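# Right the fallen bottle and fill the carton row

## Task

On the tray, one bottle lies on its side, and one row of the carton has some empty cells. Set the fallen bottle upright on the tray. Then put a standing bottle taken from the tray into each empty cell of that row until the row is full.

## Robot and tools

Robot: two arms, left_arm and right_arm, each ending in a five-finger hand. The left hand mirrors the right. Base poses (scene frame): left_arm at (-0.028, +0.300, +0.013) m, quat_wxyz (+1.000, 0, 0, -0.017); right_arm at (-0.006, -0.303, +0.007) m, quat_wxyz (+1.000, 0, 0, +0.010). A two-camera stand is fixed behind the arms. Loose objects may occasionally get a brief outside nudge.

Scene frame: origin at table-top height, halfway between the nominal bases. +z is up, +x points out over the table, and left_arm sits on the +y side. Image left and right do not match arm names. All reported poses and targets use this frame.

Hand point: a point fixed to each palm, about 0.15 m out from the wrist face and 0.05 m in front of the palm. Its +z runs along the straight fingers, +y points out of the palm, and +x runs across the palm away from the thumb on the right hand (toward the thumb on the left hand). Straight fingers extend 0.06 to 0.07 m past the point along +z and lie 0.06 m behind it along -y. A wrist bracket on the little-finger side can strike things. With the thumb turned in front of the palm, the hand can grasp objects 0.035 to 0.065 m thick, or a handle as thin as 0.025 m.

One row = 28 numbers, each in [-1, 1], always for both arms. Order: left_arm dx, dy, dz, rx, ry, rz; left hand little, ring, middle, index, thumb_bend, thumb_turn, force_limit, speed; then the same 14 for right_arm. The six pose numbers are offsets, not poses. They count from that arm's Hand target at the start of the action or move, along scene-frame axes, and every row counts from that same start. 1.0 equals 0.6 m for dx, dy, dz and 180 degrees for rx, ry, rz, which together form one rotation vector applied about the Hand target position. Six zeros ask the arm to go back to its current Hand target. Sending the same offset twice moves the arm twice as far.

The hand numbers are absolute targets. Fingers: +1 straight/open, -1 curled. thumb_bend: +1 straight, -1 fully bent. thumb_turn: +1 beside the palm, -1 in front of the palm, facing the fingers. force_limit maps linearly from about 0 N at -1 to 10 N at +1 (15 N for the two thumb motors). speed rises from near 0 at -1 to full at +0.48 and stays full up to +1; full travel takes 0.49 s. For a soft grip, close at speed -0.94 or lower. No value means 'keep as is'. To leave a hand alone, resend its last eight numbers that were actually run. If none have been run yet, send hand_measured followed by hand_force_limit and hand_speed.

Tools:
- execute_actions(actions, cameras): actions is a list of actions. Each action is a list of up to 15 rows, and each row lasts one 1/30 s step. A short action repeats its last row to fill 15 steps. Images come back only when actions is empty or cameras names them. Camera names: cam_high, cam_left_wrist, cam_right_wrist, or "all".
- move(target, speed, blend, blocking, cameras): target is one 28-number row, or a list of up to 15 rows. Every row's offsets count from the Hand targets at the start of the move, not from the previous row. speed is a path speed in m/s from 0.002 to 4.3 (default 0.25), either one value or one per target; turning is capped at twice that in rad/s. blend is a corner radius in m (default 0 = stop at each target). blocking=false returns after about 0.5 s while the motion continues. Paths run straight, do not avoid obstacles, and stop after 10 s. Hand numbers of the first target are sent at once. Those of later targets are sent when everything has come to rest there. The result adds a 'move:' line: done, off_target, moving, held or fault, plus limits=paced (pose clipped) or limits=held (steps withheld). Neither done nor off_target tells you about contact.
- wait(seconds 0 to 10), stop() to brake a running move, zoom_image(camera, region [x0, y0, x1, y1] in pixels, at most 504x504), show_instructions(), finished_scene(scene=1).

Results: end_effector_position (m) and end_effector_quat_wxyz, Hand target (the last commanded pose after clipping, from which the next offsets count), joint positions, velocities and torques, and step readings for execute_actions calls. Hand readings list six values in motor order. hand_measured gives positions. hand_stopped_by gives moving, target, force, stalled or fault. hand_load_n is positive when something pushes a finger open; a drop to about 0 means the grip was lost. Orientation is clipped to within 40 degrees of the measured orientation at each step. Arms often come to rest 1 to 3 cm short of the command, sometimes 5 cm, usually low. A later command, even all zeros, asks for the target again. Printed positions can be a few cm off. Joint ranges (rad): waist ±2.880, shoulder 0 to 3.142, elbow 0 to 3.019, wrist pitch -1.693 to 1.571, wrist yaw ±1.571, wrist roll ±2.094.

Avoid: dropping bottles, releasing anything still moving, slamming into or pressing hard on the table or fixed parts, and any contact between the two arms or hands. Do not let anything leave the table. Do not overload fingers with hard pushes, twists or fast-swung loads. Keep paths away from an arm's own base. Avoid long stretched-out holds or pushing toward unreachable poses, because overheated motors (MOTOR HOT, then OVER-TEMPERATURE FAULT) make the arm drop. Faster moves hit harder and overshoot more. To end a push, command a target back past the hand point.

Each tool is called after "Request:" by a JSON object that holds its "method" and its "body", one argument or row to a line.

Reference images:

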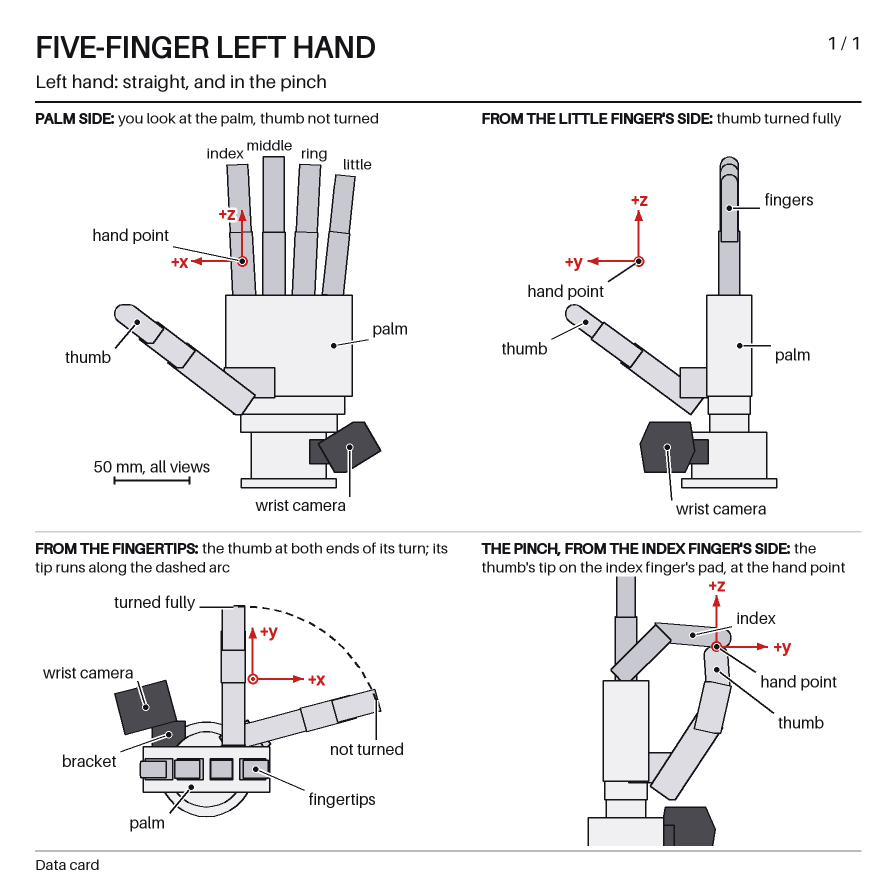

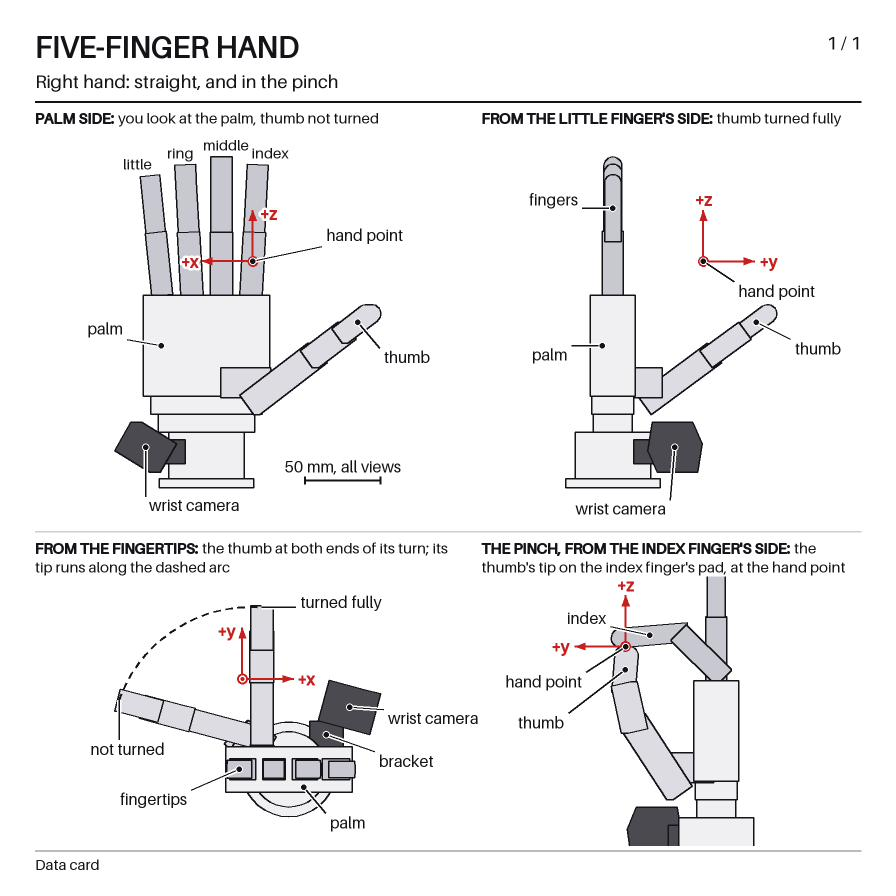

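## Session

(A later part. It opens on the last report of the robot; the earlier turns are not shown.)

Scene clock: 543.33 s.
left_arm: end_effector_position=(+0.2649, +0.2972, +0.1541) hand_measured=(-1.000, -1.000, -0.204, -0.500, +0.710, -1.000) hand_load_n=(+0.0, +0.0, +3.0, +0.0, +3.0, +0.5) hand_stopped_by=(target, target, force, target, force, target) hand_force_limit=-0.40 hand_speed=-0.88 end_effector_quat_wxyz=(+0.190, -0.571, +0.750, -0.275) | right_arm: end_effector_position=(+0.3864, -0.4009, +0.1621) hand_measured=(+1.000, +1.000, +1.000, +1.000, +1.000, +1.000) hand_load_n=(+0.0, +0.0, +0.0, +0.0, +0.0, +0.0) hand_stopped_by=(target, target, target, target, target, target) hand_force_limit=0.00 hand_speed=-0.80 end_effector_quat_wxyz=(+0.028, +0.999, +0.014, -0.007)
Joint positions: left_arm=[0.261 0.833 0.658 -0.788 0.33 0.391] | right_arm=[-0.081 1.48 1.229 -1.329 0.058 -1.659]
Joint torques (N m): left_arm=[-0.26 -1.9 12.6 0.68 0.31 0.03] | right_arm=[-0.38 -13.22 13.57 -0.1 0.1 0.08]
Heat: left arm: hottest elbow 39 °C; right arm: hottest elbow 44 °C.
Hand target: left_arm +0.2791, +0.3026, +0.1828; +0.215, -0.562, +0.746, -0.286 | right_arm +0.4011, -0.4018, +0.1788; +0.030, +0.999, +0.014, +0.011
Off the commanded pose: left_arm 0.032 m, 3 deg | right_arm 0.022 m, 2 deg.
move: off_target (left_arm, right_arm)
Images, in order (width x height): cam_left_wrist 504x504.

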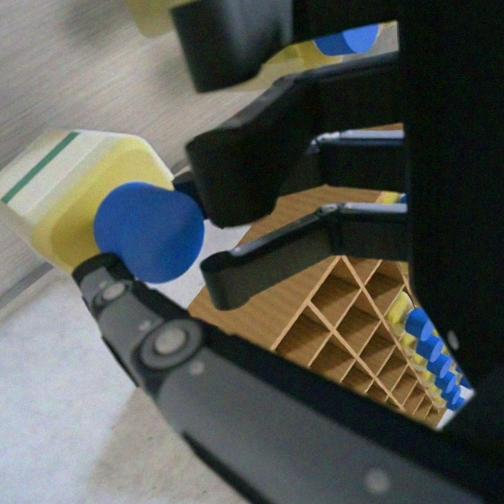

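Request:
{"method": "move", "body": {
  "target": [0.0,0.0,0.16,0,0,0,-1,-1,-0.5,-0.5,0.2,-1,-0.4,-0.88,0,0,0,0,0,0,1,1,1,1,1,1,0,-0.8],
  "speed": 0.08,
  "cameras": ["cam_left_wrist","cam_high"]
}}

Scene clock: 551.17 s.
left_arm: end_effector_position=(+0.2691, +0.2982, +0.2532) hand_measured=(-1.000, -1.000, -0.204, -0.500, +0.710, -1.000) hand_load_n=(+0.0, +0.0, +3.5, +0.0, +3.0, +0.5) hand_stopped_by=(target, target, force, target, force, target) hand_force_limit=-0.40 hand_speed=-0.88 end_effector_quat_wxyz=(+0.196, -0.569, +0.749, -0.277) | right_arm: end_effector_position=(+0.3864, -0.4009, +0.1621) hand_measured=(+1.000, +1.000, +1.000, +1.000, +1.000, +1.000) hand_load_n=(+0.0, +0.0, +0.0, +0.0, +0.0, +0.0) hand_stopped_by=(target, target, target, target, target, target) hand_force_limit=0.00 hand_speed=-0.80 end_effector_quat_wxyz=(+0.028, +0.999, +0.014, -0.007)
Joint positions: left_arm=[0.261 0.823 0.911 -1.038 0.33 0.392] | right_arm=[-0.081 1.48 1.229 -1.329 0.058 -1.659]
Joint torques (N m): left_arm=[-0.21 -0.73 12.83 0.8 0.32 0.02] | right_arm=[-0.5 -13.22 13.56 -0.12 0.11 0.08]
Heat: left arm: hottest elbow 40 °C; right arm: hottest elbow 44 °C.
Hand target: left_arm +0.2790, +0.3026, +0.2788; +0.215, -0.562, +0.746, -0.285 | right_arm +0.4011, -0.4018, +0.1788; +0.030, +0.999, +0.014, +0.011
Off the commanded pose: left_arm 0.028 m, 2 deg | right_arm 0.022 m, 2 deg.
move: off_target (left_arm, right_arm)
Images, in order (width x height): cam_high 504x504, cam_left_wrist 504x504.

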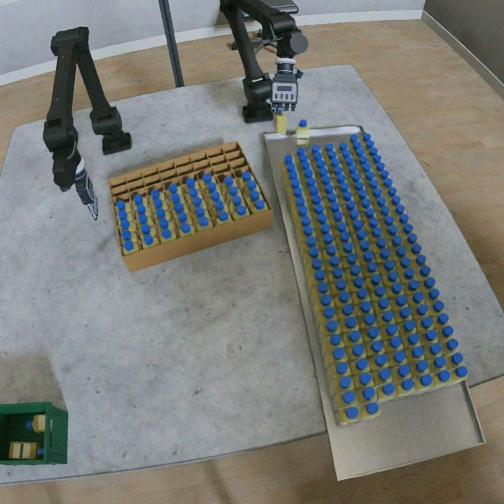

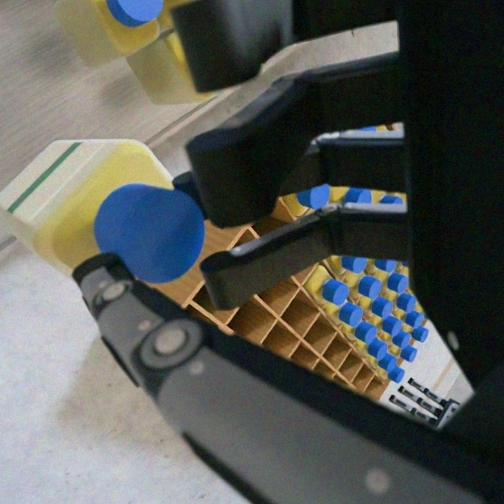

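Request:
{"method": "zoom_image", "body": {
  "camera": "cam_high",
  "region": [210, 80, 350, 220]
}}

Request:
{"method": "zoom_image", "body": {
  "camera": "cam_left_wrist",
  "region": [0, 90, 250, 340]
}}

Scaled by 3.600.

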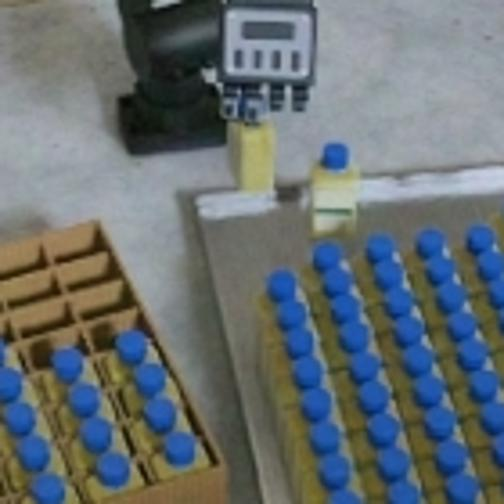

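Scaled by 2.016.

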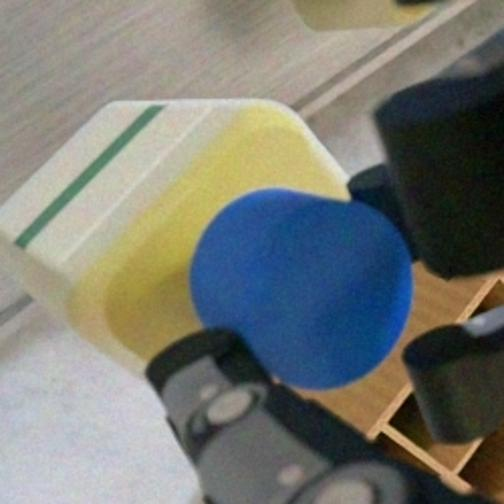

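Request:
{"method": "move", "body": {
  "target": [0.1717,-0.3527,-0.005,0,0,-0.4972,-1,-1,-0.5,-0.5,0.2,-1,-0.4,-0.88,0,0,0,0,0,0,1,1,1,1,1,1,0,-0.8],
  "speed": 0.13,
  "cameras": ["cam_left_wrist","cam_high"]
}}

Scene clock: 558.93 s.
left_arm: end_effector_position=(+0.3725, +0.1003, +0.2632) hand_measured=(-1.000, -1.000, -0.204, -0.500, +0.710, -1.000) hand_load_n=(+0.0, +0.0, +3.0, +0.0, +3.0, +0.5) hand_stopped_by=(target, target, force, target, force, target) hand_force_limit=-0.40 hand_speed=-0.88 end_effector_quat_wxyz=(-0.058, +0.113, +0.928, -0.350) | right_arm: end_effector_position=(+0.3864, -0.4009, +0.1621) hand_measured=(+1.000, +1.000, +1.000, +1.000, +1.000, +1.000) hand_load_n=(+0.0, +0.0, +0.0, +0.0, +0.0, +0.0) hand_stopped_by=(target, target, target, target, target, target) hand_force_limit=0.00 hand_speed=-0.80 end_effector_quat_wxyz=(+0.028, +0.999, +0.014, -0.007)
Joint positions: left_arm=[-0.237 1.578 1.578 -1.582 0.726 1.545] | right_arm=[-0.081 1.48 1.229 -1.329 0.058 -1.659]
Joint torques (N m): left_arm=[-1.73 -9.93 11.59 -0.39 0.63 0] | right_arm=[-0.44 -13.16 13.56 -0.1 0.11 0.08]
Heat: left arm: hottest elbow 41 °C; right arm: hottest elbow 44 °C.
Hand target: left_arm +0.3821, +0.0911, +0.2756; -0.049, +0.125, +0.926, -0.354 | right_arm +0.4011, -0.4018, +0.1788; +0.030, +0.999, +0.014, +0.011
Off the commanded pose: left_arm 0.018 m, 2 deg | right_arm 0.022 m, 2 deg.
move: off_target (left_arm, right_arm)
Images, in order (width x height): cam_high 504x504, cam_left_wrist 504x504.

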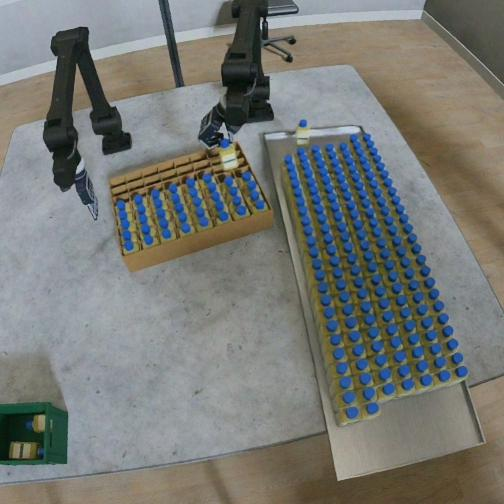

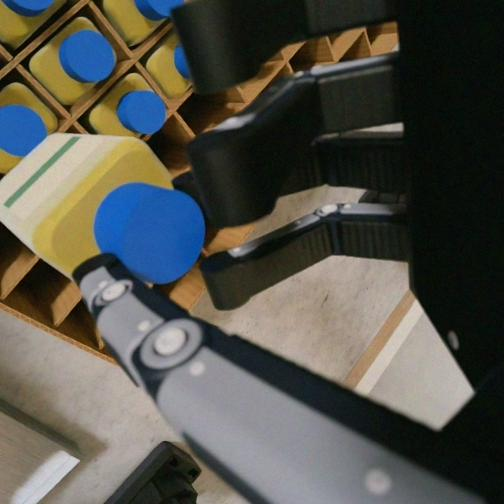

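Request:
{"method": "zoom_image", "body": {
  "camera": "cam_left_wrist",
  "region": [0, 0, 250, 370]
}}

Scaled by 1.362.

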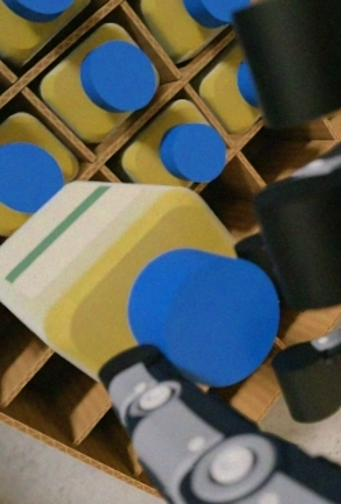

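Request:
{"method": "zoom_image", "body": {
  "camera": "cam_left_wrist",
  "region": [0, 0, 200, 160]
}}

Request:
{"method": "zoom_image", "body": {
  "camera": "cam_left_wrist",
  "region": [0, 120, 200, 300]
}}

Scaled by 2.520.

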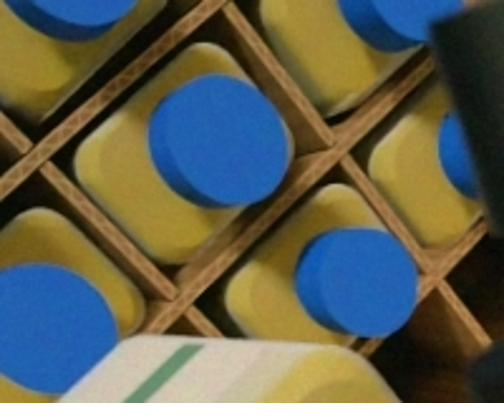

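Scaled by 2.520.

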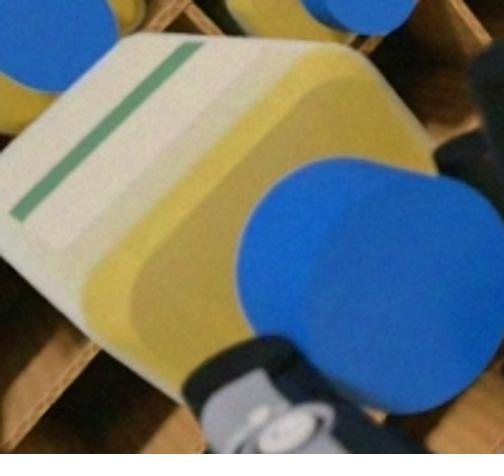

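Request:
{"method": "move", "body": {
  "target": [-0.0235,-0.0102,-0.0977,0,0,0,-1,-1,-0.5,-0.5,0.2,-1,-0.4,-0.88,0,0,0,0,0,0,1,1,1,1,1,1,0,-0.8],
  "speed": 0.06,
  "cameras": ["cam_left_wrist"]
}}

Scene clock: 565.63 s.
left_arm: end_effector_position=(+0.3701, +0.0900, +0.2272) hand_measured=(-1.000, -1.000, -0.204, -0.500, +0.710, -1.000) hand_load_n=(+0.0, +0.0, +1.5, -0.5, +2.5, +1.0) hand_stopped_by=(target, target, force, target, force, target) hand_force_limit=-0.40 hand_speed=-0.88 end_effector_quat_wxyz=(-0.044, +0.121, +0.926, -0.355) | right_arm: end_effector_position=(+0.3864, -0.4009, +0.1621) hand_measured=(+1.000, +1.000, +1.000, +1.000, +1.000, +1.000) hand_load_n=(+0.0, +0.0, +0.0, +0.0, +0.0, +0.0) hand_stopped_by=(target, target, target, target, target, target) hand_force_limit=0.00 hand_speed=-0.80 end_effector_quat_wxyz=(+0.028, +0.999, +0.014, -0.007)
Joint positions: left_arm=[-0.258 1.56 1.463 -1.438 0.732 1.524] | right_arm=[-0.081 1.48 1.229 -1.329 0.058 -1.659]
Joint torques (N m): left_arm=[-1.85 -10.23 6.5 0.8 0.42 -0.03] | right_arm=[-0.5 -13.22 13.57 -0.12 0.11 0.08]
Heat: left arm: hottest elbow 41 °C; right arm: hottest elbow 44 °C.
Hand target: left_arm +0.3681, +0.0849, +0.2171; -0.049, +0.125, +0.926, -0.354 | right_arm +0.4011, -0.4018, +0.1788; +0.030, +0.999, +0.014, +0.011
Off the commanded pose: left_arm 0.012 m, 1 deg | right_arm 0.022 m, 2 deg.
move: off_target (left_arm, right_arm)
Images, in order (width x height): cam_left_wrist 504x504.

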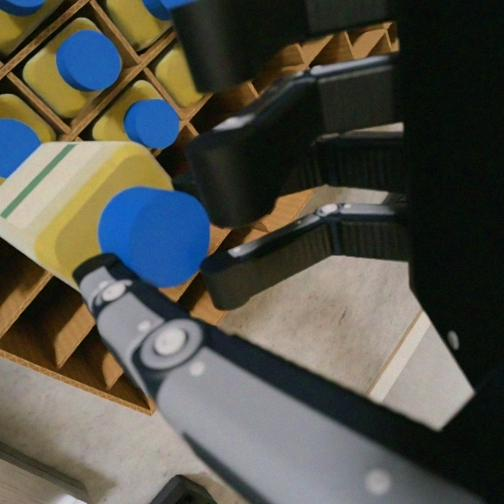

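Request:
{"method": "zoom_image", "body": {
  "camera": "cam_left_wrist",
  "region": [0, 20, 240, 260]
}}

Scaled by 2.100.

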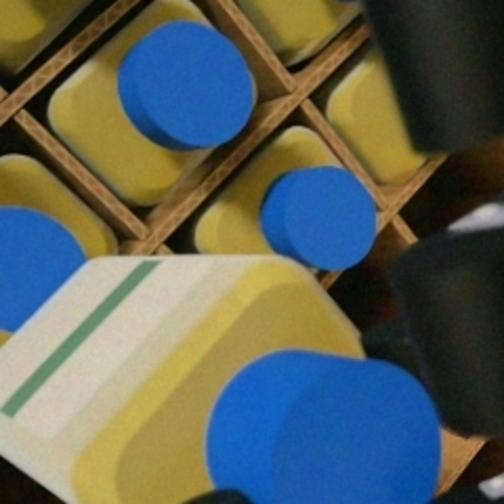

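Request:
{"method": "move", "body": {
  "target": [-0.0167,-0.0133,0.055,0,0,0,-1,-1,-0.5,-0.5,0.2,-1,-0.4,-0.88,0,0,0,0,0,0,1,1,1,1,1,1,0,-0.8],
  "speed": 0.06,
  "cameras": ["cam_left_wrist"]
}}

Scene clock: 568.90 s.
left_arm: end_effector_position=(+0.3561, +0.0837, +0.2325) hand_measured=(-1.000, -1.000, -0.204, -0.500, +0.710, -1.000) hand_load_n=(+0.0, +0.0, +3.0, +0.0, +3.0, +0.0) hand_stopped_by=(target, target, force, target, force, target) hand_force_limit=-0.40 hand_speed=-0.88 end_effector_quat_wxyz=(-0.060, +0.118, +0.926, -0.353) | right_arm: end_effector_position=(+0.3864, -0.4009, +0.1621) hand_measured=(+1.000, +1.000, +1.000, +1.000, +1.000, +1.000) hand_load_n=(+0.0, +0.0, +0.0, +0.0, +0.0, +0.0) hand_stopped_by=(target, target, target, target, target, target) hand_force_limit=0.00 hand_speed=-0.80 end_effector_quat_wxyz=(+0.028, +0.999, +0.014, -0.007)
Joint positions: left_arm=[-0.28 1.55 1.463 -1.467 0.731 1.501] | right_arm=[-0.081 1.48 1.229 -1.329 0.058 -1.659]
Joint torques (N m): left_arm=[-1.85 -11.69 10.26 -0.28 0.42 -0.1] | right_arm=[-0.44 -13.16 13.56 -0.1 0.11 0.08]
Heat: left arm: hottest elbow 41 °C; right arm: hottest elbow 44 °C.
Hand target: left_arm +0.3581, +0.0770, +0.2501; -0.049, +0.125, +0.926, -0.354 | right_arm +0.4011, -0.4018, +0.1788; +0.030, +0.999, +0.014, +0.011
Off the commanded pose: left_arm 0.019 m, 2 deg | right_arm 0.022 m, 2 deg.
move: off_target (left_arm, right_arm)
Images, in order (width x height): cam_left_wrist 504x504.

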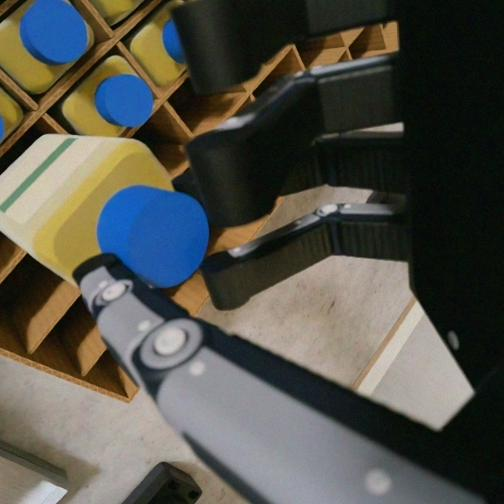

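Request:
{"method": "zoom_image", "body": {
  "camera": "cam_left_wrist",
  "region": [0, 20, 240, 260]
}}

Scaled by 2.100.

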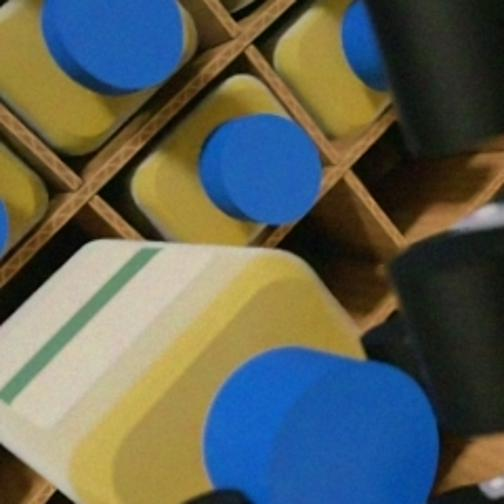

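Request:
{"method": "move", "body": {
  "target": [0.0015,-0.0075,-0.0718,0,0,0,-1,-1,-0.5,-0.5,0.2,-1,-0.4,-0.88,0,0,0,0,0,0,1,1,1,1,1,1,0,-0.8],
  "speed": 0.05,
  "cameras": ["cam_left_wrist"]
}}

Request:
{"method": "zoom_image", "body": {
  "camera": "cam_left_wrist",
  "region": [0, 20, 240, 260]
}}

Scene clock: 572.63 s.
left_arm: end_effector_position=(+0.3612, +0.0782, +0.2116) hand_measured=(-1.000, -1.000, -0.204, -0.500, +0.710, -1.000) hand_load_n=(+0.0, +0.0, +3.0, +0.0, +2.5, +0.5) hand_stopped_by=(target, target, force, target, force, target) hand_force_limit=-0.40 hand_speed=-0.88 end_effector_quat_wxyz=(-0.045, +0.123, +0.926, -0.355) | right_arm: end_effector_position=(+0.3864, -0.4009, +0.1621) hand_measured=(+1.000, +1.000, +1.000, +1.000, +1.000, +1.000) hand_load_n=(+0.0, +0.0, +0.0, +0.0, +0.0, +0.0) hand_stopped_by=(target, target, target, target, target, target) hand_force_limit=0.00 hand_speed=-0.80 end_effector_quat_wxyz=(+0.028, +0.999, +0.014, -0.007)
Joint positions: left_arm=[-0.288 1.55 1.41 -1.374 0.73 1.489] | right_arm=[-0.081 1.48 1.229 -1.329 0.058 -1.659]
Joint torques (N m): left_arm=[-1.9 -10.4 7.23 0.53 0.42 -0.1] | right_arm=[-0.5 -13.22 13.56 -0.12 0.11 0.08]
Heat: left arm: hottest elbow 41 °C; right arm: hottest elbow 44 °C.
Hand target: left_arm +0.3590, +0.0723, +0.2071; -0.049, +0.126, +0.926, -0.354 | right_arm +0.4011, -0.4018, +0.1788; +0.030, +0.999, +0.014, +0.011
Off the commanded pose: left_arm 0.008 m, 1 deg | right_arm 0.022 m, 2 deg.
move: off_target (right_arm)
Images, in order (width x height): cam_left_wrist 504x504.

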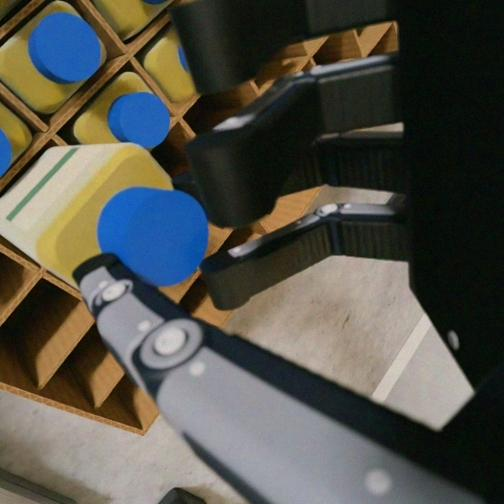

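Scaled by 2.100.

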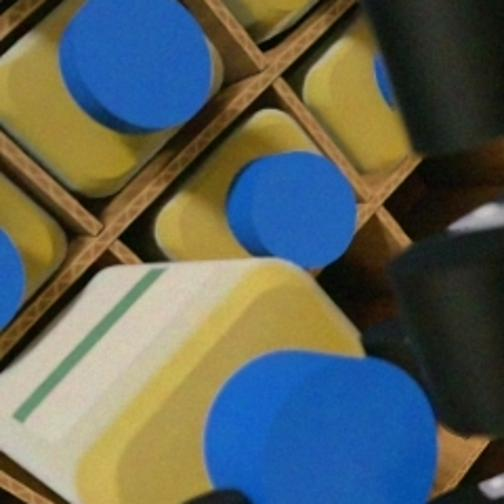

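Request:
{"method": "move", "body": {
  "target": [0.0,0.0,-0.045,0,0,0,-1,-1,-0.5,-0.5,0.2,-1,-0.4,-0.88,0,0,0,0,0,0,1,1,1,1,1,1,0,-0.8],
  "speed": 0.04,
  "cameras": ["cam_left_wrist"]
}}

Request:
{"method": "zoom_image", "body": {
  "camera": "cam_left_wrist",
  "region": [0, 20, 240, 260]
}}

Scene clock: 575.70 s.
left_arm: end_effector_position=(+0.3607, +0.0784, +0.1888) hand_measured=(-1.000, -1.000, -0.204, -0.500, +0.710, -1.000) hand_load_n=(+0.5, +0.0, +3.0, +0.0, +3.0, +0.5) hand_stopped_by=(target, target, force, target, force, target) hand_force_limit=-0.40 hand_speed=-0.88 end_effector_quat_wxyz=(-0.041, +0.124, +0.925, -0.356) | right_arm: end_effector_position=(+0.3864, -0.4009, +0.1621) hand_measured=(+1.000, +1.000, +1.000, +1.000, +1.000, +1.000) hand_load_n=(+0.0, +0.0, +0.0, +0.0, +0.0, +0.0) hand_stopped_by=(target, target, target, target, target, target) hand_force_limit=0.00 hand_speed=-0.80 end_effector_quat_wxyz=(+0.028, +0.999, +0.014, -0.007)
Joint positions: left_arm=[-0.288 1.552 1.353 -1.304 0.73 1.489] | right_arm=[-0.081 1.48 1.229 -1.329 0.058 -1.659]
Joint torques (N m): left_arm=[-1.96 -9.52 7.23 0.61 0.43 -0.1] | right_arm=[-0.44 -13.16 13.57 -0.1 0.11 0.08]
Heat: left arm: hottest elbow 41 °C; right arm: hottest elbow 44 °C.
Hand target: left_arm +0.3590, +0.0724, +0.1801; -0.048, +0.126, +0.926, -0.354 | right_arm +0.4011, -0.4018, +0.1788; +0.030, +0.999, +0.014, +0.011
Off the commanded pose: left_arm 0.011 m, 1 deg | right_arm 0.022 m, 2 deg.
move: off_target (left_arm, right_arm)
Images, in order (width x height): cam_left_wrist 504x504.

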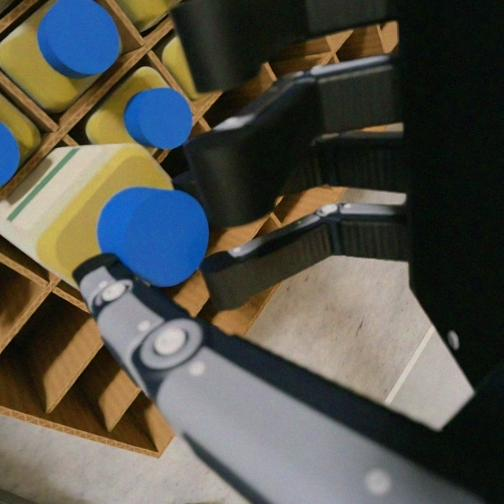

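Scaled by 2.100.

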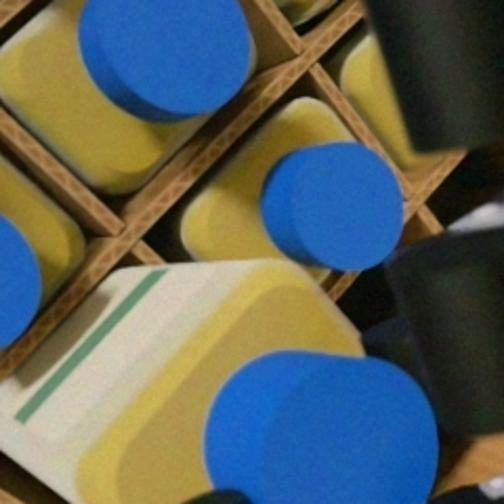

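Request:
{"method": "move", "body": {
  "target": [0.0067,0.0083,-0.055,0,0,0,-1,-1,-0.5,-0.5,0.2,-1,-0.4,-0.88,0,0,0,0,0,0,1,1,1,1,1,1,0,-0.8],
  "speed": 0.04,
  "cameras": ["cam_left_wrist"]
}}

Request:
{"method": "zoom_image", "body": {
  "camera": "cam_left_wrist",
  "region": [0, 20, 240, 260]
}}

Scene clock: 577.30 s.
left_arm: end_effector_position=(+0.3612, +0.0784, +0.1559) hand_measured=(-1.000, -1.000, -0.204, -0.500, +0.710, -1.000) hand_load_n=(+0.0, +0.0, +2.5, +0.0, +2.5, +1.0) hand_stopped_by=(target, target, force, target, force, target) hand_force_limit=-0.40 hand_speed=-0.88 end_effector_quat_wxyz=(-0.046, +0.123, +0.926, -0.355) | right_arm: end_effector_position=(+0.3864, -0.4009, +0.1621) hand_measured=(+1.000, +1.000, +1.000, +1.000, +1.000, +1.000) hand_load_n=(+0.0, +0.0, +0.0, +0.0, +0.0, +0.0) hand_stopped_by=(target, target, target, target, target, target) hand_force_limit=0.00 hand_speed=-0.80 end_effector_quat_wxyz=(+0.028, +0.999, +0.014, -0.007)
Joint positions: left_arm=[-0.288 1.581 1.299 -1.233 0.73 1.491] | right_arm=[-0.081 1.48 1.229 -1.329 0.058 -1.659]
Joint torques (N m): left_arm=[-0.91 -9.64 7.05 0.65 0.48 0.03] | right_arm=[-0.5 -13.16 13.56 -0.1 0.11 0.08]
Heat: left arm: hottest elbow 41 °C; right arm: hottest elbow 44 °C.
Hand target: left_arm +0.3629, +0.0773, +0.1470; -0.049, +0.126, +0.926, -0.354 | right_arm +0.4011, -0.4018, +0.1788; +0.030, +0.999, +0.014, +0.011
Off the commanded pose: left_arm 0.009 m, 0 deg | right_arm 0.022 m, 2 deg.
move: off_target (right_arm)
Images, in order (width x height): cam_left_wrist 504x504.

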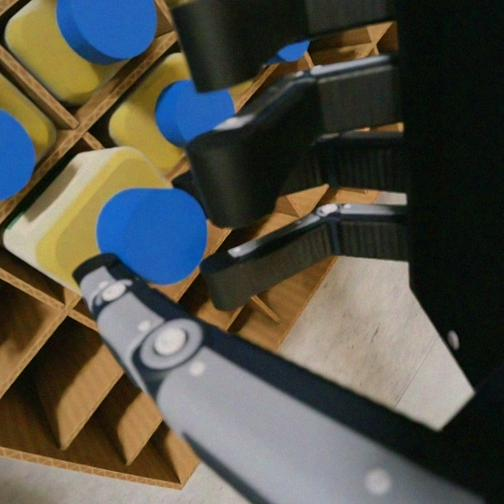

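Scaled by 2.100.

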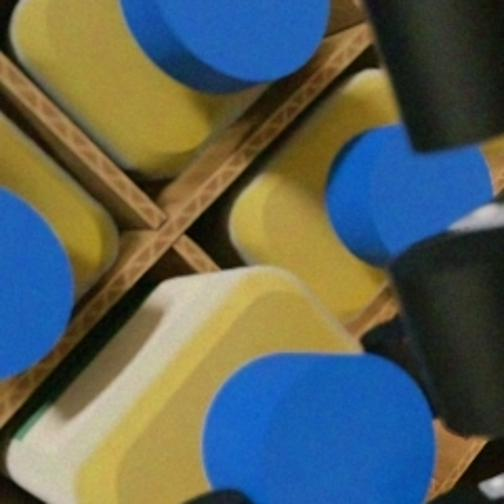

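Request:
{"method": "move", "body": {
  "target": [0.0133,0.015,-0.02,0,0,0,-1,-1,-0.5,-0.5,0.2,-1,-0.4,-0.88,0,0,0,0,0,0,1,1,1,1,1,1,0,-0.8],
  "speed": 0.03,
  "cameras": ["cam_left_wrist"]
}}

Request:
{"method": "zoom_image", "body": {
  "camera": "cam_left_wrist",
  "region": [0, 20, 240, 260]
}}

Scene clock: 580.83 s.
left_arm: end_effector_position=(+0.3664, +0.0817, +0.1461) hand_measured=(-1.000, -1.000, -0.204, -0.500, +0.710, -1.000) hand_load_n=(+0.0, +0.0, +2.0, +0.0, +3.0, +1.5) hand_stopped_by=(target, target, force, target, force, target) hand_force_limit=-0.40 hand_speed=-0.88 end_effector_quat_wxyz=(-0.047, +0.129, +0.925, -0.354) | right_arm: end_effector_position=(+0.3864, -0.4009, +0.1621) hand_measured=(+1.000, +1.000, +1.000, +1.000, +1.000, +1.000) hand_load_n=(+0.0, +0.0, +0.0, +0.0, +0.0, +0.0) hand_stopped_by=(target, target, target, target, target, target) hand_force_limit=0.00 hand_speed=-0.80 end_effector_quat_wxyz=(+0.028, +0.999, +0.014, -0.007)
Joint positions: left_arm=[-0.279 1.603 1.299 -1.228 0.729 1.519] | right_arm=[-0.081 1.48 1.229 -1.329 0.058 -1.659]
Joint torques (N m): left_arm=[0.21 -9.7 6.84 0.64 0.5 0.09] | right_arm=[-0.44 -13.22 13.57 -0.12 0.11 0.08]
Heat: left arm: hottest elbow 40 °C; right arm: hottest elbow 44 °C.
Hand target: left_arm +0.3709, +0.0865, +0.1350; -0.049, +0.125, +0.926, -0.354 | right_arm +0.4011, -0.4018, +0.1788; +0.030, +0.999, +0.014, +0.011
Off the commanded pose: left_arm 0.013 m, 0 deg | right_arm 0.022 m, 2 deg.
move: off_target (left_arm, right_arm)
Images, in order (width x height): cam_left_wrist 504x504.

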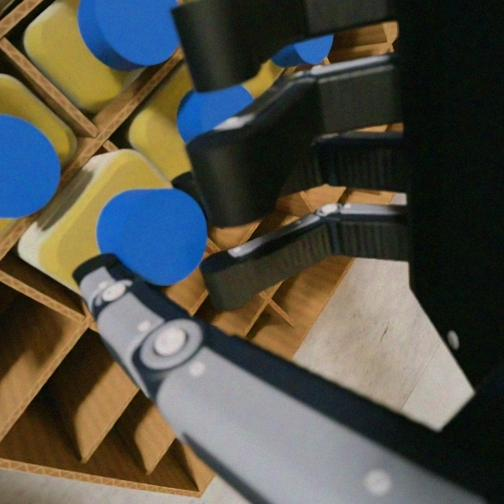

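Scaled by 2.100.

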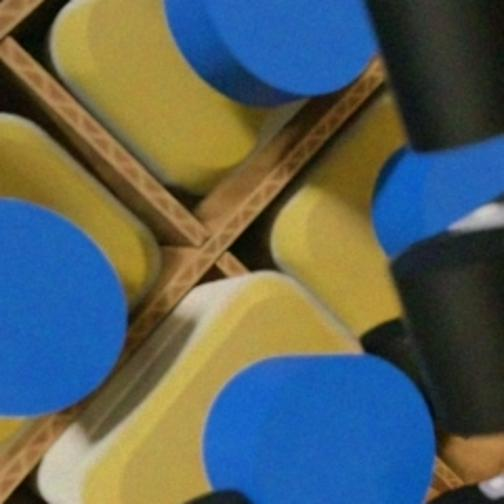

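Request:
{"method": "move", "body": {
  "target": [0.0033,0.0083,-0.033,0,0,0,-1,-1,-0.5,-0.5,0.2,-1,-0.4,-0.88,0,0,0,0,0,0,1,1,1,1,1,1,0,-0.8],
  "speed": 0.03,
  "cameras": ["cam_left_wrist"]
}}

Request:
{"method": "zoom_image", "body": {
  "camera": "cam_left_wrist",
  "region": [0, 20, 240, 260]
}}

Scene clock: 583.33 s.
left_arm: end_effector_position=(+0.3662, +0.0855, +0.1261) hand_measured=(-1.000, -1.000, -0.204, -0.500, +0.710, -1.000) hand_load_n=(+0.0, +0.0, +2.5, +0.0, +3.5, +2.0) hand_stopped_by=(target, target, force, target, force, target) hand_force_limit=-0.40 hand_speed=-0.88 end_effector_quat_wxyz=(-0.051, +0.128, +0.925, -0.353) | right_arm: end_effector_position=(+0.3864, -0.4009, +0.1621) hand_measured=(+1.000, +1.000, +1.000, +1.000, +1.000, +1.000) hand_load_n=(+0.0, +0.5, +0.0, +0.0, +0.0, +0.0) hand_stopped_by=(target, target, target, target, target, target) hand_force_limit=0.00 hand_speed=-0.80 end_effector_quat_wxyz=(+0.028, +0.999, +0.014, -0.007)
Joint positions: left_arm=[-0.272 1.623 1.268 -1.192 0.729 1.531] | right_arm=[-0.081 1.48 1.229 -1.329 0.058 -1.659]
Joint torques (N m): left_arm=[0.5 -9.76 6.82 0.77 0.51 0.09] | right_arm=[-0.44 -13.16 13.59 -0.1 0.11 0.08]
Heat: left arm: hottest elbow 40 °C; right arm: hottest elbow 44 °C.
Hand target: left_arm +0.3730, +0.0914, +0.1152; -0.049, +0.126, +0.926, -0.354 | right_arm +0.4011, -0.4018, +0.1788; +0.030, +0.999, +0.014, +0.011
Off the commanded pose: left_arm 0.014 m, 0 deg | right_arm 0.022 m, 2 deg.
move: off_target (left_arm, right_arm)
Images, in order (width x height): cam_left_wrist 504x504.

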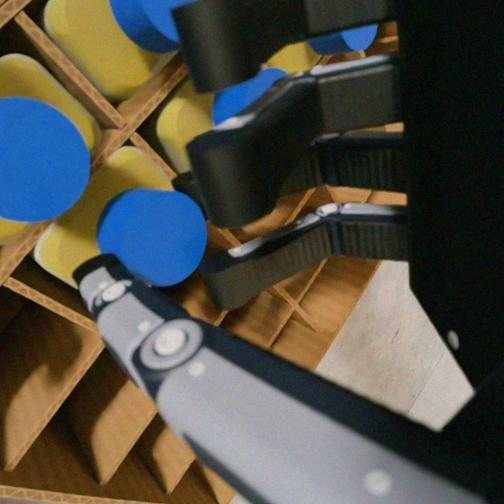

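Scaled by 2.100.

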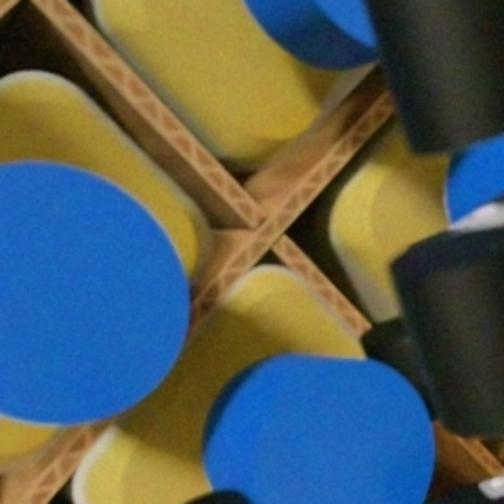

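Request:
{"method": "move", "body": {
  "target": [0.0,0.003,-0.0133,0,0,0,-1,-1,-0.5,-0.5,0.2,-1,-0.4,-0.88,0,0,0,0,0,0,1,1,1,1,1,1,0,-0.8],
  "speed": 0.03,
  "cameras": ["cam_left_wrist"]
}}

Request:
{"method": "zoom_image", "body": {
  "camera": "cam_left_wrist",
  "region": [0, 20, 240, 260]
}}

Scene clock: 584.30 s.
left_arm: end_effector_position=(+0.3661, +0.0858, +0.1228) hand_measured=(-1.000, -1.000, -0.204, -0.500, +0.710, -1.000) hand_load_n=(+0.0, +0.0, +2.5, +0.0, +3.0, +2.0) hand_stopped_by=(target, target, force, target, force, target) hand_force_limit=-0.40 hand_speed=-0.88 end_effector_quat_wxyz=(-0.050, +0.128, +0.925, -0.355) | right_arm: end_effector_position=(+0.3864, -0.4009, +0.1621) hand_measured=(+1.000, +1.000, +1.000, +1.000, +1.000, +1.000) hand_load_n=(+0.0, +0.0, +0.0, +0.0, +0.0, +0.0) hand_stopped_by=(target, target, target, target, target, target) hand_force_limit=0.00 hand_speed=-0.80 end_effector_quat_wxyz=(+0.028, +0.999, +0.014, -0.007)
Joint positions: left_arm=[-0.27 1.625 1.26 -1.182 0.733 1.533] | right_arm=[-0.081 1.48 1.229 -1.329 0.058 -1.659]
Joint torques (N m): left_arm=[0.67 -9.29 6.39 1.01 0.41 0.11] | right_arm=[-0.44 -13.16 13.56 -0.12 0.11 0.09]
Heat: left arm: hottest elbow 40 °C; right arm: hottest elbow 44 °C.
Hand target: left_arm +0.3729, +0.0932, +0.1073; -0.049, +0.125, +0.926, -0.354 | right_arm +0.4011, -0.4018, +0.1788; +0.030, +0.999, +0.014, +0.011
Off the commanded pose: left_arm 0.019 m, 0 deg | right_arm 0.022 m, 2 deg.
move: off_target (left_arm, right_arm)
Images, in order (width x height): cam_left_wrist 504x504.

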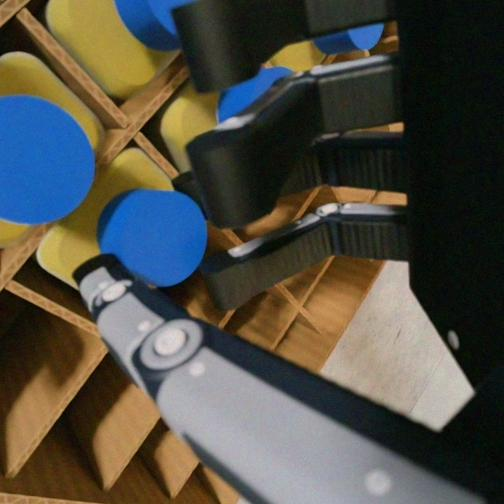

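Scaled by 2.100.

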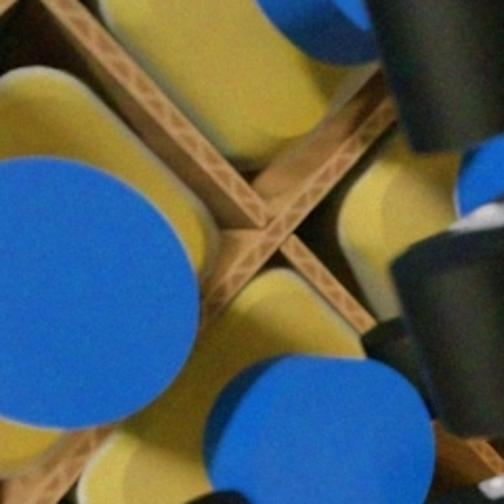

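Request:
{"method": "move", "body": {
  "target": [0.0,0.0,-0.0117,0,0,0,-1,-1,-0.5,-0.5,0.2,-1,-0.4,-0.88,0,0,0,0,0,0,1,1,1,1,1,1,0,-0.8],
  "speed": 0.03,
  "cameras": ["cam_high"]
}}

Request:
{"method": "zoom_image", "body": {
  "camera": "cam_high",
  "region": [150, 100, 290, 240]
}}

Scene clock: 585.70 s.
left_arm: end_effector_position=(+0.3670, +0.0858, +0.1205) hand_measured=(-1.000, -1.000, -0.204, -0.500, +0.710, -1.000) hand_load_n=(+0.0, +0.0, +1.5, -0.5, +3.5, +1.0) hand_stopped_by=(target, target, force, target, force, target) hand_force_limit=-0.40 hand_speed=-0.88 end_effector_quat_wxyz=(-0.047, +0.129, +0.924, -0.356) | right_arm: end_effector_position=(+0.3864, -0.4009, +0.1621) hand_measured=(+1.000, +1.000, +1.000, +1.000, +1.000, +1.000) hand_load_n=(+0.0, +0.0, +0.0, +0.0, +0.0, +0.0) hand_stopped_by=(target, target, target, target, target, target) hand_force_limit=0.00 hand_speed=-0.80 end_effector_quat_wxyz=(+0.028, +0.999, +0.014, -0.007)
Joint positions: left_arm=[-0.268 1.625 1.253 -1.169 0.735 1.533] | right_arm=[-0.081 1.48 1.229 -1.329 0.058 -1.659]
Joint torques (N m): left_arm=[0.56 -8.88 6.04 1.16 0.32 0.11] | right_arm=[-0.5 -13.16 13.57 -0.1 0.11 0.08]
Heat: left arm: hottest elbow 40 °C; right arm: hottest elbow 44 °C.
Hand target: left_arm +0.3729, +0.0933, +0.1003; -0.048, +0.125, +0.926, -0.354 | right_arm +0.4011, -0.4018, +0.1788; +0.030, +0.999, +0.014, +0.011
Off the commanded pose: left_arm 0.022 m, 1 deg | right_arm 0.022 m, 2 deg.
move: off_target (left_arm, right_arm)
Images, in order (width x height): cam_high 504x504.

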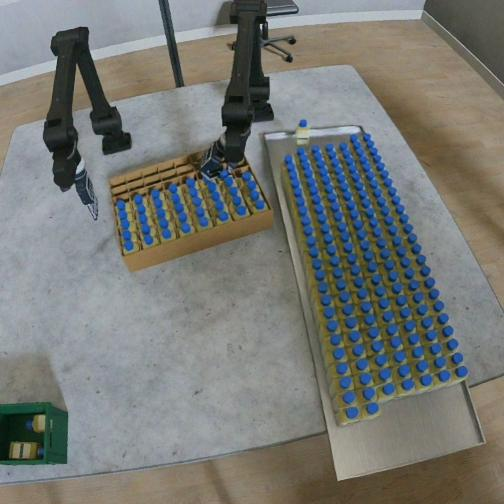

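Scaled by 3.600.

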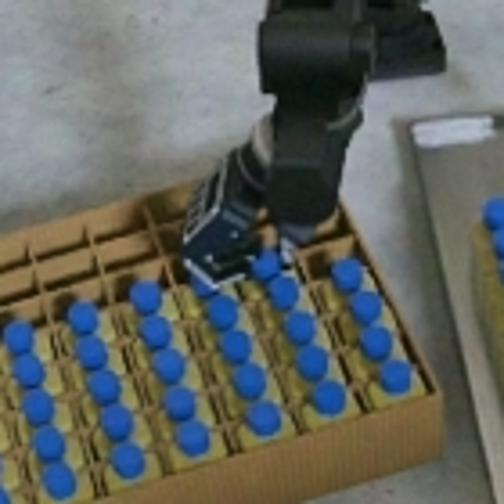

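Request:
{"method": "move", "body": {
  "target": [-0.005,-0.0083,0.0167,0,0,0,-1,-1,-0.5,-0.5,0.2,-1,-0.4,-0.88,0,0,0,0,0,0,1,1,1,1,1,1,0,-0.8],
  "speed": 0.03
}}

Request:
{"method": "move", "body": {
  "target": [0,0,0,0,0,0,-1,-1,-0.18,-0.5,1,-1,-0.4,-0.85,0,0,0,0,0,0,1,1,1,1,1,1,0,-0.8],
  "speed": 0.03,
  "cameras": ["cam_left_wrist"]
}}

Scene clock: 586.77 s.
left_arm: end_effector_position=(+0.3668, +0.0857, +0.1204) hand_measured=(-1.000, -1.000, -0.204, -0.500, +0.710, -1.000) hand_load_n=(+0.0, +0.0, +1.5, -0.5, +3.5, +0.5) hand_stopped_by=(target, target, force, target, force, target) hand_force_limit=-0.40 hand_speed=-0.88 end_effector_quat_wxyz=(-0.048, +0.128, +0.924, -0.357) | right_arm: end_effector_position=(+0.3864, -0.4009, +0.1621) hand_measured=(+1.000, +1.000, +1.000, +1.000, +1.000, +1.000) hand_load_n=(+0.0, +0.0, +0.0, +0.0, +0.0, +0.0) hand_stopped_by=(target, target, target, target, target, target) hand_force_limit=0.00 hand_speed=-0.80 end_effector_quat_wxyz=(+0.028, +0.999, +0.014, -0.007)
Joint positions: left_arm=[-0.268 1.625 1.253 -1.169 0.735 1.531] | right_arm=[-0.081 1.48 1.229 -1.329 0.058 -1.659]
Joint torques (N m): left_arm=[-0.32 -9.88 6.75 0.75 0.32 0.02] | right_arm=[-0.44 -13.22 13.57 -0.1 0.11 0.08]
Heat: left arm: hottest elbow 40 °C; right arm: hottest elbow 44 °C.
Hand target: left_arm +0.3699, +0.0883, +0.1103; -0.048, +0.125, +0.926, -0.354 | right_arm +0.4011, -0.4018, +0.1788; +0.030, +0.999, +0.014, +0.011
Off the commanded pose: left_arm 0.011 m, 0 deg | right_arm 0.022 m, 2 deg.
move: off_target (left_arm, right_arm)

Scene clock: 588.37 s.
left_arm: end_effector_position=(+0.3668, +0.0858, +0.1204) hand_measured=(-1.000, -1.000, -0.180, -0.500, +1.000, -1.000) hand_load_n=(+0.0, +0.0, -0.5, -1.5, +0.0, +0.0) hand_stopped_by=(target, target, target, target, target, target) hand_force_limit=-0.40 hand_speed=-0.85 end_effector_quat_wxyz=(-0.047, +0.128, +0.924, -0.356) | right_arm: end_effector_position=(+0.3864, -0.4009, +0.1621) hand_measured=(+1.000, +1.000, +1.000, +1.000, +1.000, +1.000) hand_load_n=(+0.0, +0.0, +0.0, +0.0, -0.5, +0.0) hand_stopped_by=(target, target, target, target, target, target) hand_force_limit=0.00 hand_speed=-0.80 end_effector_quat_wxyz=(+0.028, +0.999, +0.014, -0.007)
Joint positions: left_arm=[-0.268 1.625 1.253 -1.169 0.735 1.531] | right_arm=[-0.081 1.48 1.229 -1.329 0.058 -1.659]
Joint torques (N m): left_arm=[-0.32 -9.88 6.75 0.72 0.31 0] | right_arm=[-0.5 -13.16 13.57 -0.12 0.1 0.08]
Heat: left arm: hottest elbow 39 °C; right arm: hottest elbow 44 °C.
Hand target: left_arm +0.3699, +0.0883, +0.1102; -0.048, +0.126, +0.926, -0.354 | right_arm +0.4011, -0.4018, +0.1788; +0.030, +0.999, +0.014, +0.011
Off the commanded pose: left_arm 0.011 m, 0 deg | right_arm 0.022 m, 2 deg.
move: off_target (left_arm, right_arm)
Images, in order (width x height): cam_left_wrist 504x504.

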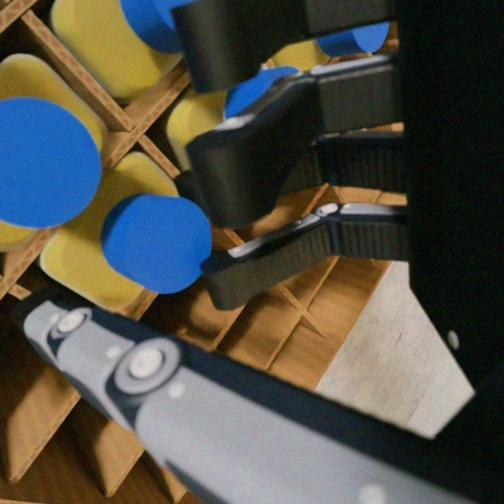

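Request:
{"method": "move", "body": {
  "target": [0,0,0,0,0,0,-1,-1,0.1,0.1,1,-1,-0.4,-0.8,0,0,0,0,0,0,1,1,1,1,1,1,0,-0.8],
  "speed": 0.03
}}

Request:
{"method": "move", "body": {
  "target": [0,0,0.15,0,0,0,-1,-1,0.1,0.1,1,-1,-0.4,-0.8,0,0,0,0,0,0,1,1,1,1,1,1,0,-0.8],
  "speed": 0.06,
  "cameras": ["cam_left_wrist"]
}}

Scene clock: 590.07 s.
left_arm: end_effector_position=(+0.3689, +0.0922, +0.1269) hand_measured=(-1.000, -1.000, +0.098, +0.100, +1.000, -1.000) hand_load_n=(+0.0, +0.0, -4.5, +0.0, +0.0, +0.0) hand_stopped_by=(target, target, target, target, target, target) hand_force_limit=-0.40 hand_speed=-0.80 end_effector_quat_wxyz=(-0.040, +0.120, +0.927, -0.354) | right_arm: end_effector_position=(+0.3864, -0.4009, +0.1621) hand_measured=(+1.000, +1.000, +1.000, +1.000, +1.000, +1.000) hand_load_n=(+0.0, +0.0, +0.5, +0.0, +0.0, +0.0) hand_stopped_by=(target, target, target, target, target, target) hand_force_limit=0.00 hand_speed=-0.80 end_effector_quat_wxyz=(+0.028, +0.999, +0.014, -0.007)
Joint positions: left_arm=[-0.255 1.609 1.253 -1.172 0.728 1.521] | right_arm=[-0.081 1.48 1.229 -1.329 0.058 -1.659]
Joint torques (N m): left_arm=[-1.38 -8.53 6.75 0.84 0.56 0.08] | right_arm=[-0.5 -13.22 13.55 -0.1 0.1 0.08]
Heat: left arm: hottest elbow 39 °C; right arm: hottest elbow 44 °C.
Hand target: left_arm +0.3698, +0.0883, +0.1101; -0.049, +0.125, +0.926, -0.354 | right_arm +0.4011, -0.4018, +0.1788; +0.030, +0.999, +0.014, +0.011
Off the commanded pose: left_arm 0.017 m, 1 deg | right_arm 0.022 m, 2 deg.
move: off_target (left_arm, right_arm)

Scene clock: 592.13 s.
left_arm: end_effector_position=(+0.3599, +0.0950, +0.1838) hand_measured=(-1.000, -1.000, +0.100, +0.100, +1.000, -1.000) hand_load_n=(+0.0, +0.0, +0.0, +0.0, +0.0, +0.0) hand_stopped_by=(target, target, target, target, target, target) hand_force_limit=-0.40 hand_speed=-0.80 end_effector_quat_wxyz=(-0.064, +0.113, +0.928, -0.350) | right_arm: end_effector_position=(+0.3864, -0.4009, +0.1621) hand_measured=(+1.000, +1.000, +1.000, +1.000, +1.000, +1.000) hand_load_n=(+0.0, +0.0, +0.0, +0.0, +0.0, +0.0) hand_stopped_by=(target, target, target, target, target, target) hand_force_limit=0.00 hand_speed=-0.80 end_effector_quat_wxyz=(+0.028, +0.999, +0.014, -0.007)
Joint positions: left_arm=[-0.255 1.578 1.368 -1.37 0.728 1.526] | right_arm=[-0.081 1.48 1.229 -1.329 0.058 -1.659]
Joint torques (N m): left_arm=[-1.38 -11.11 10.74 -0.34 0.56 0.03] | right_arm=[-0.44 -13.22 13.56 -0.12 0.11 0.08]
Heat: left arm: hottest elbow 39 °C; right arm: hottest elbow 44 °C.
Hand target: left_arm +0.3699, +0.0882, +0.2002; -0.049, +0.125, +0.926, -0.354 | right_arm +0.4011, -0.4018, +0.1788; +0.030, +0.999, +0.014, +0.011
Off the commanded pose: left_arm 0.020 m, 2 deg | right_arm 0.022 m, 2 deg.
move: off_target (left_arm, right_arm)
Images, in order (width x height): cam_left_wrist 504x504.

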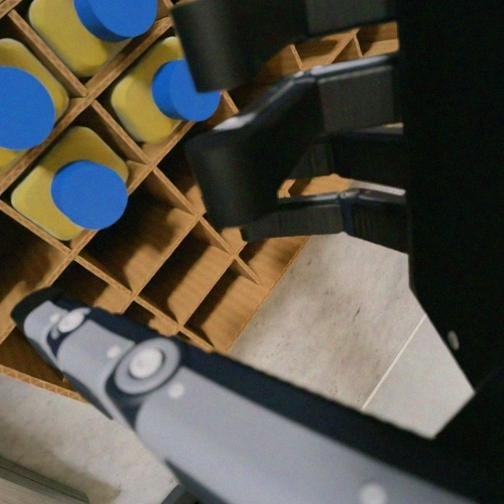

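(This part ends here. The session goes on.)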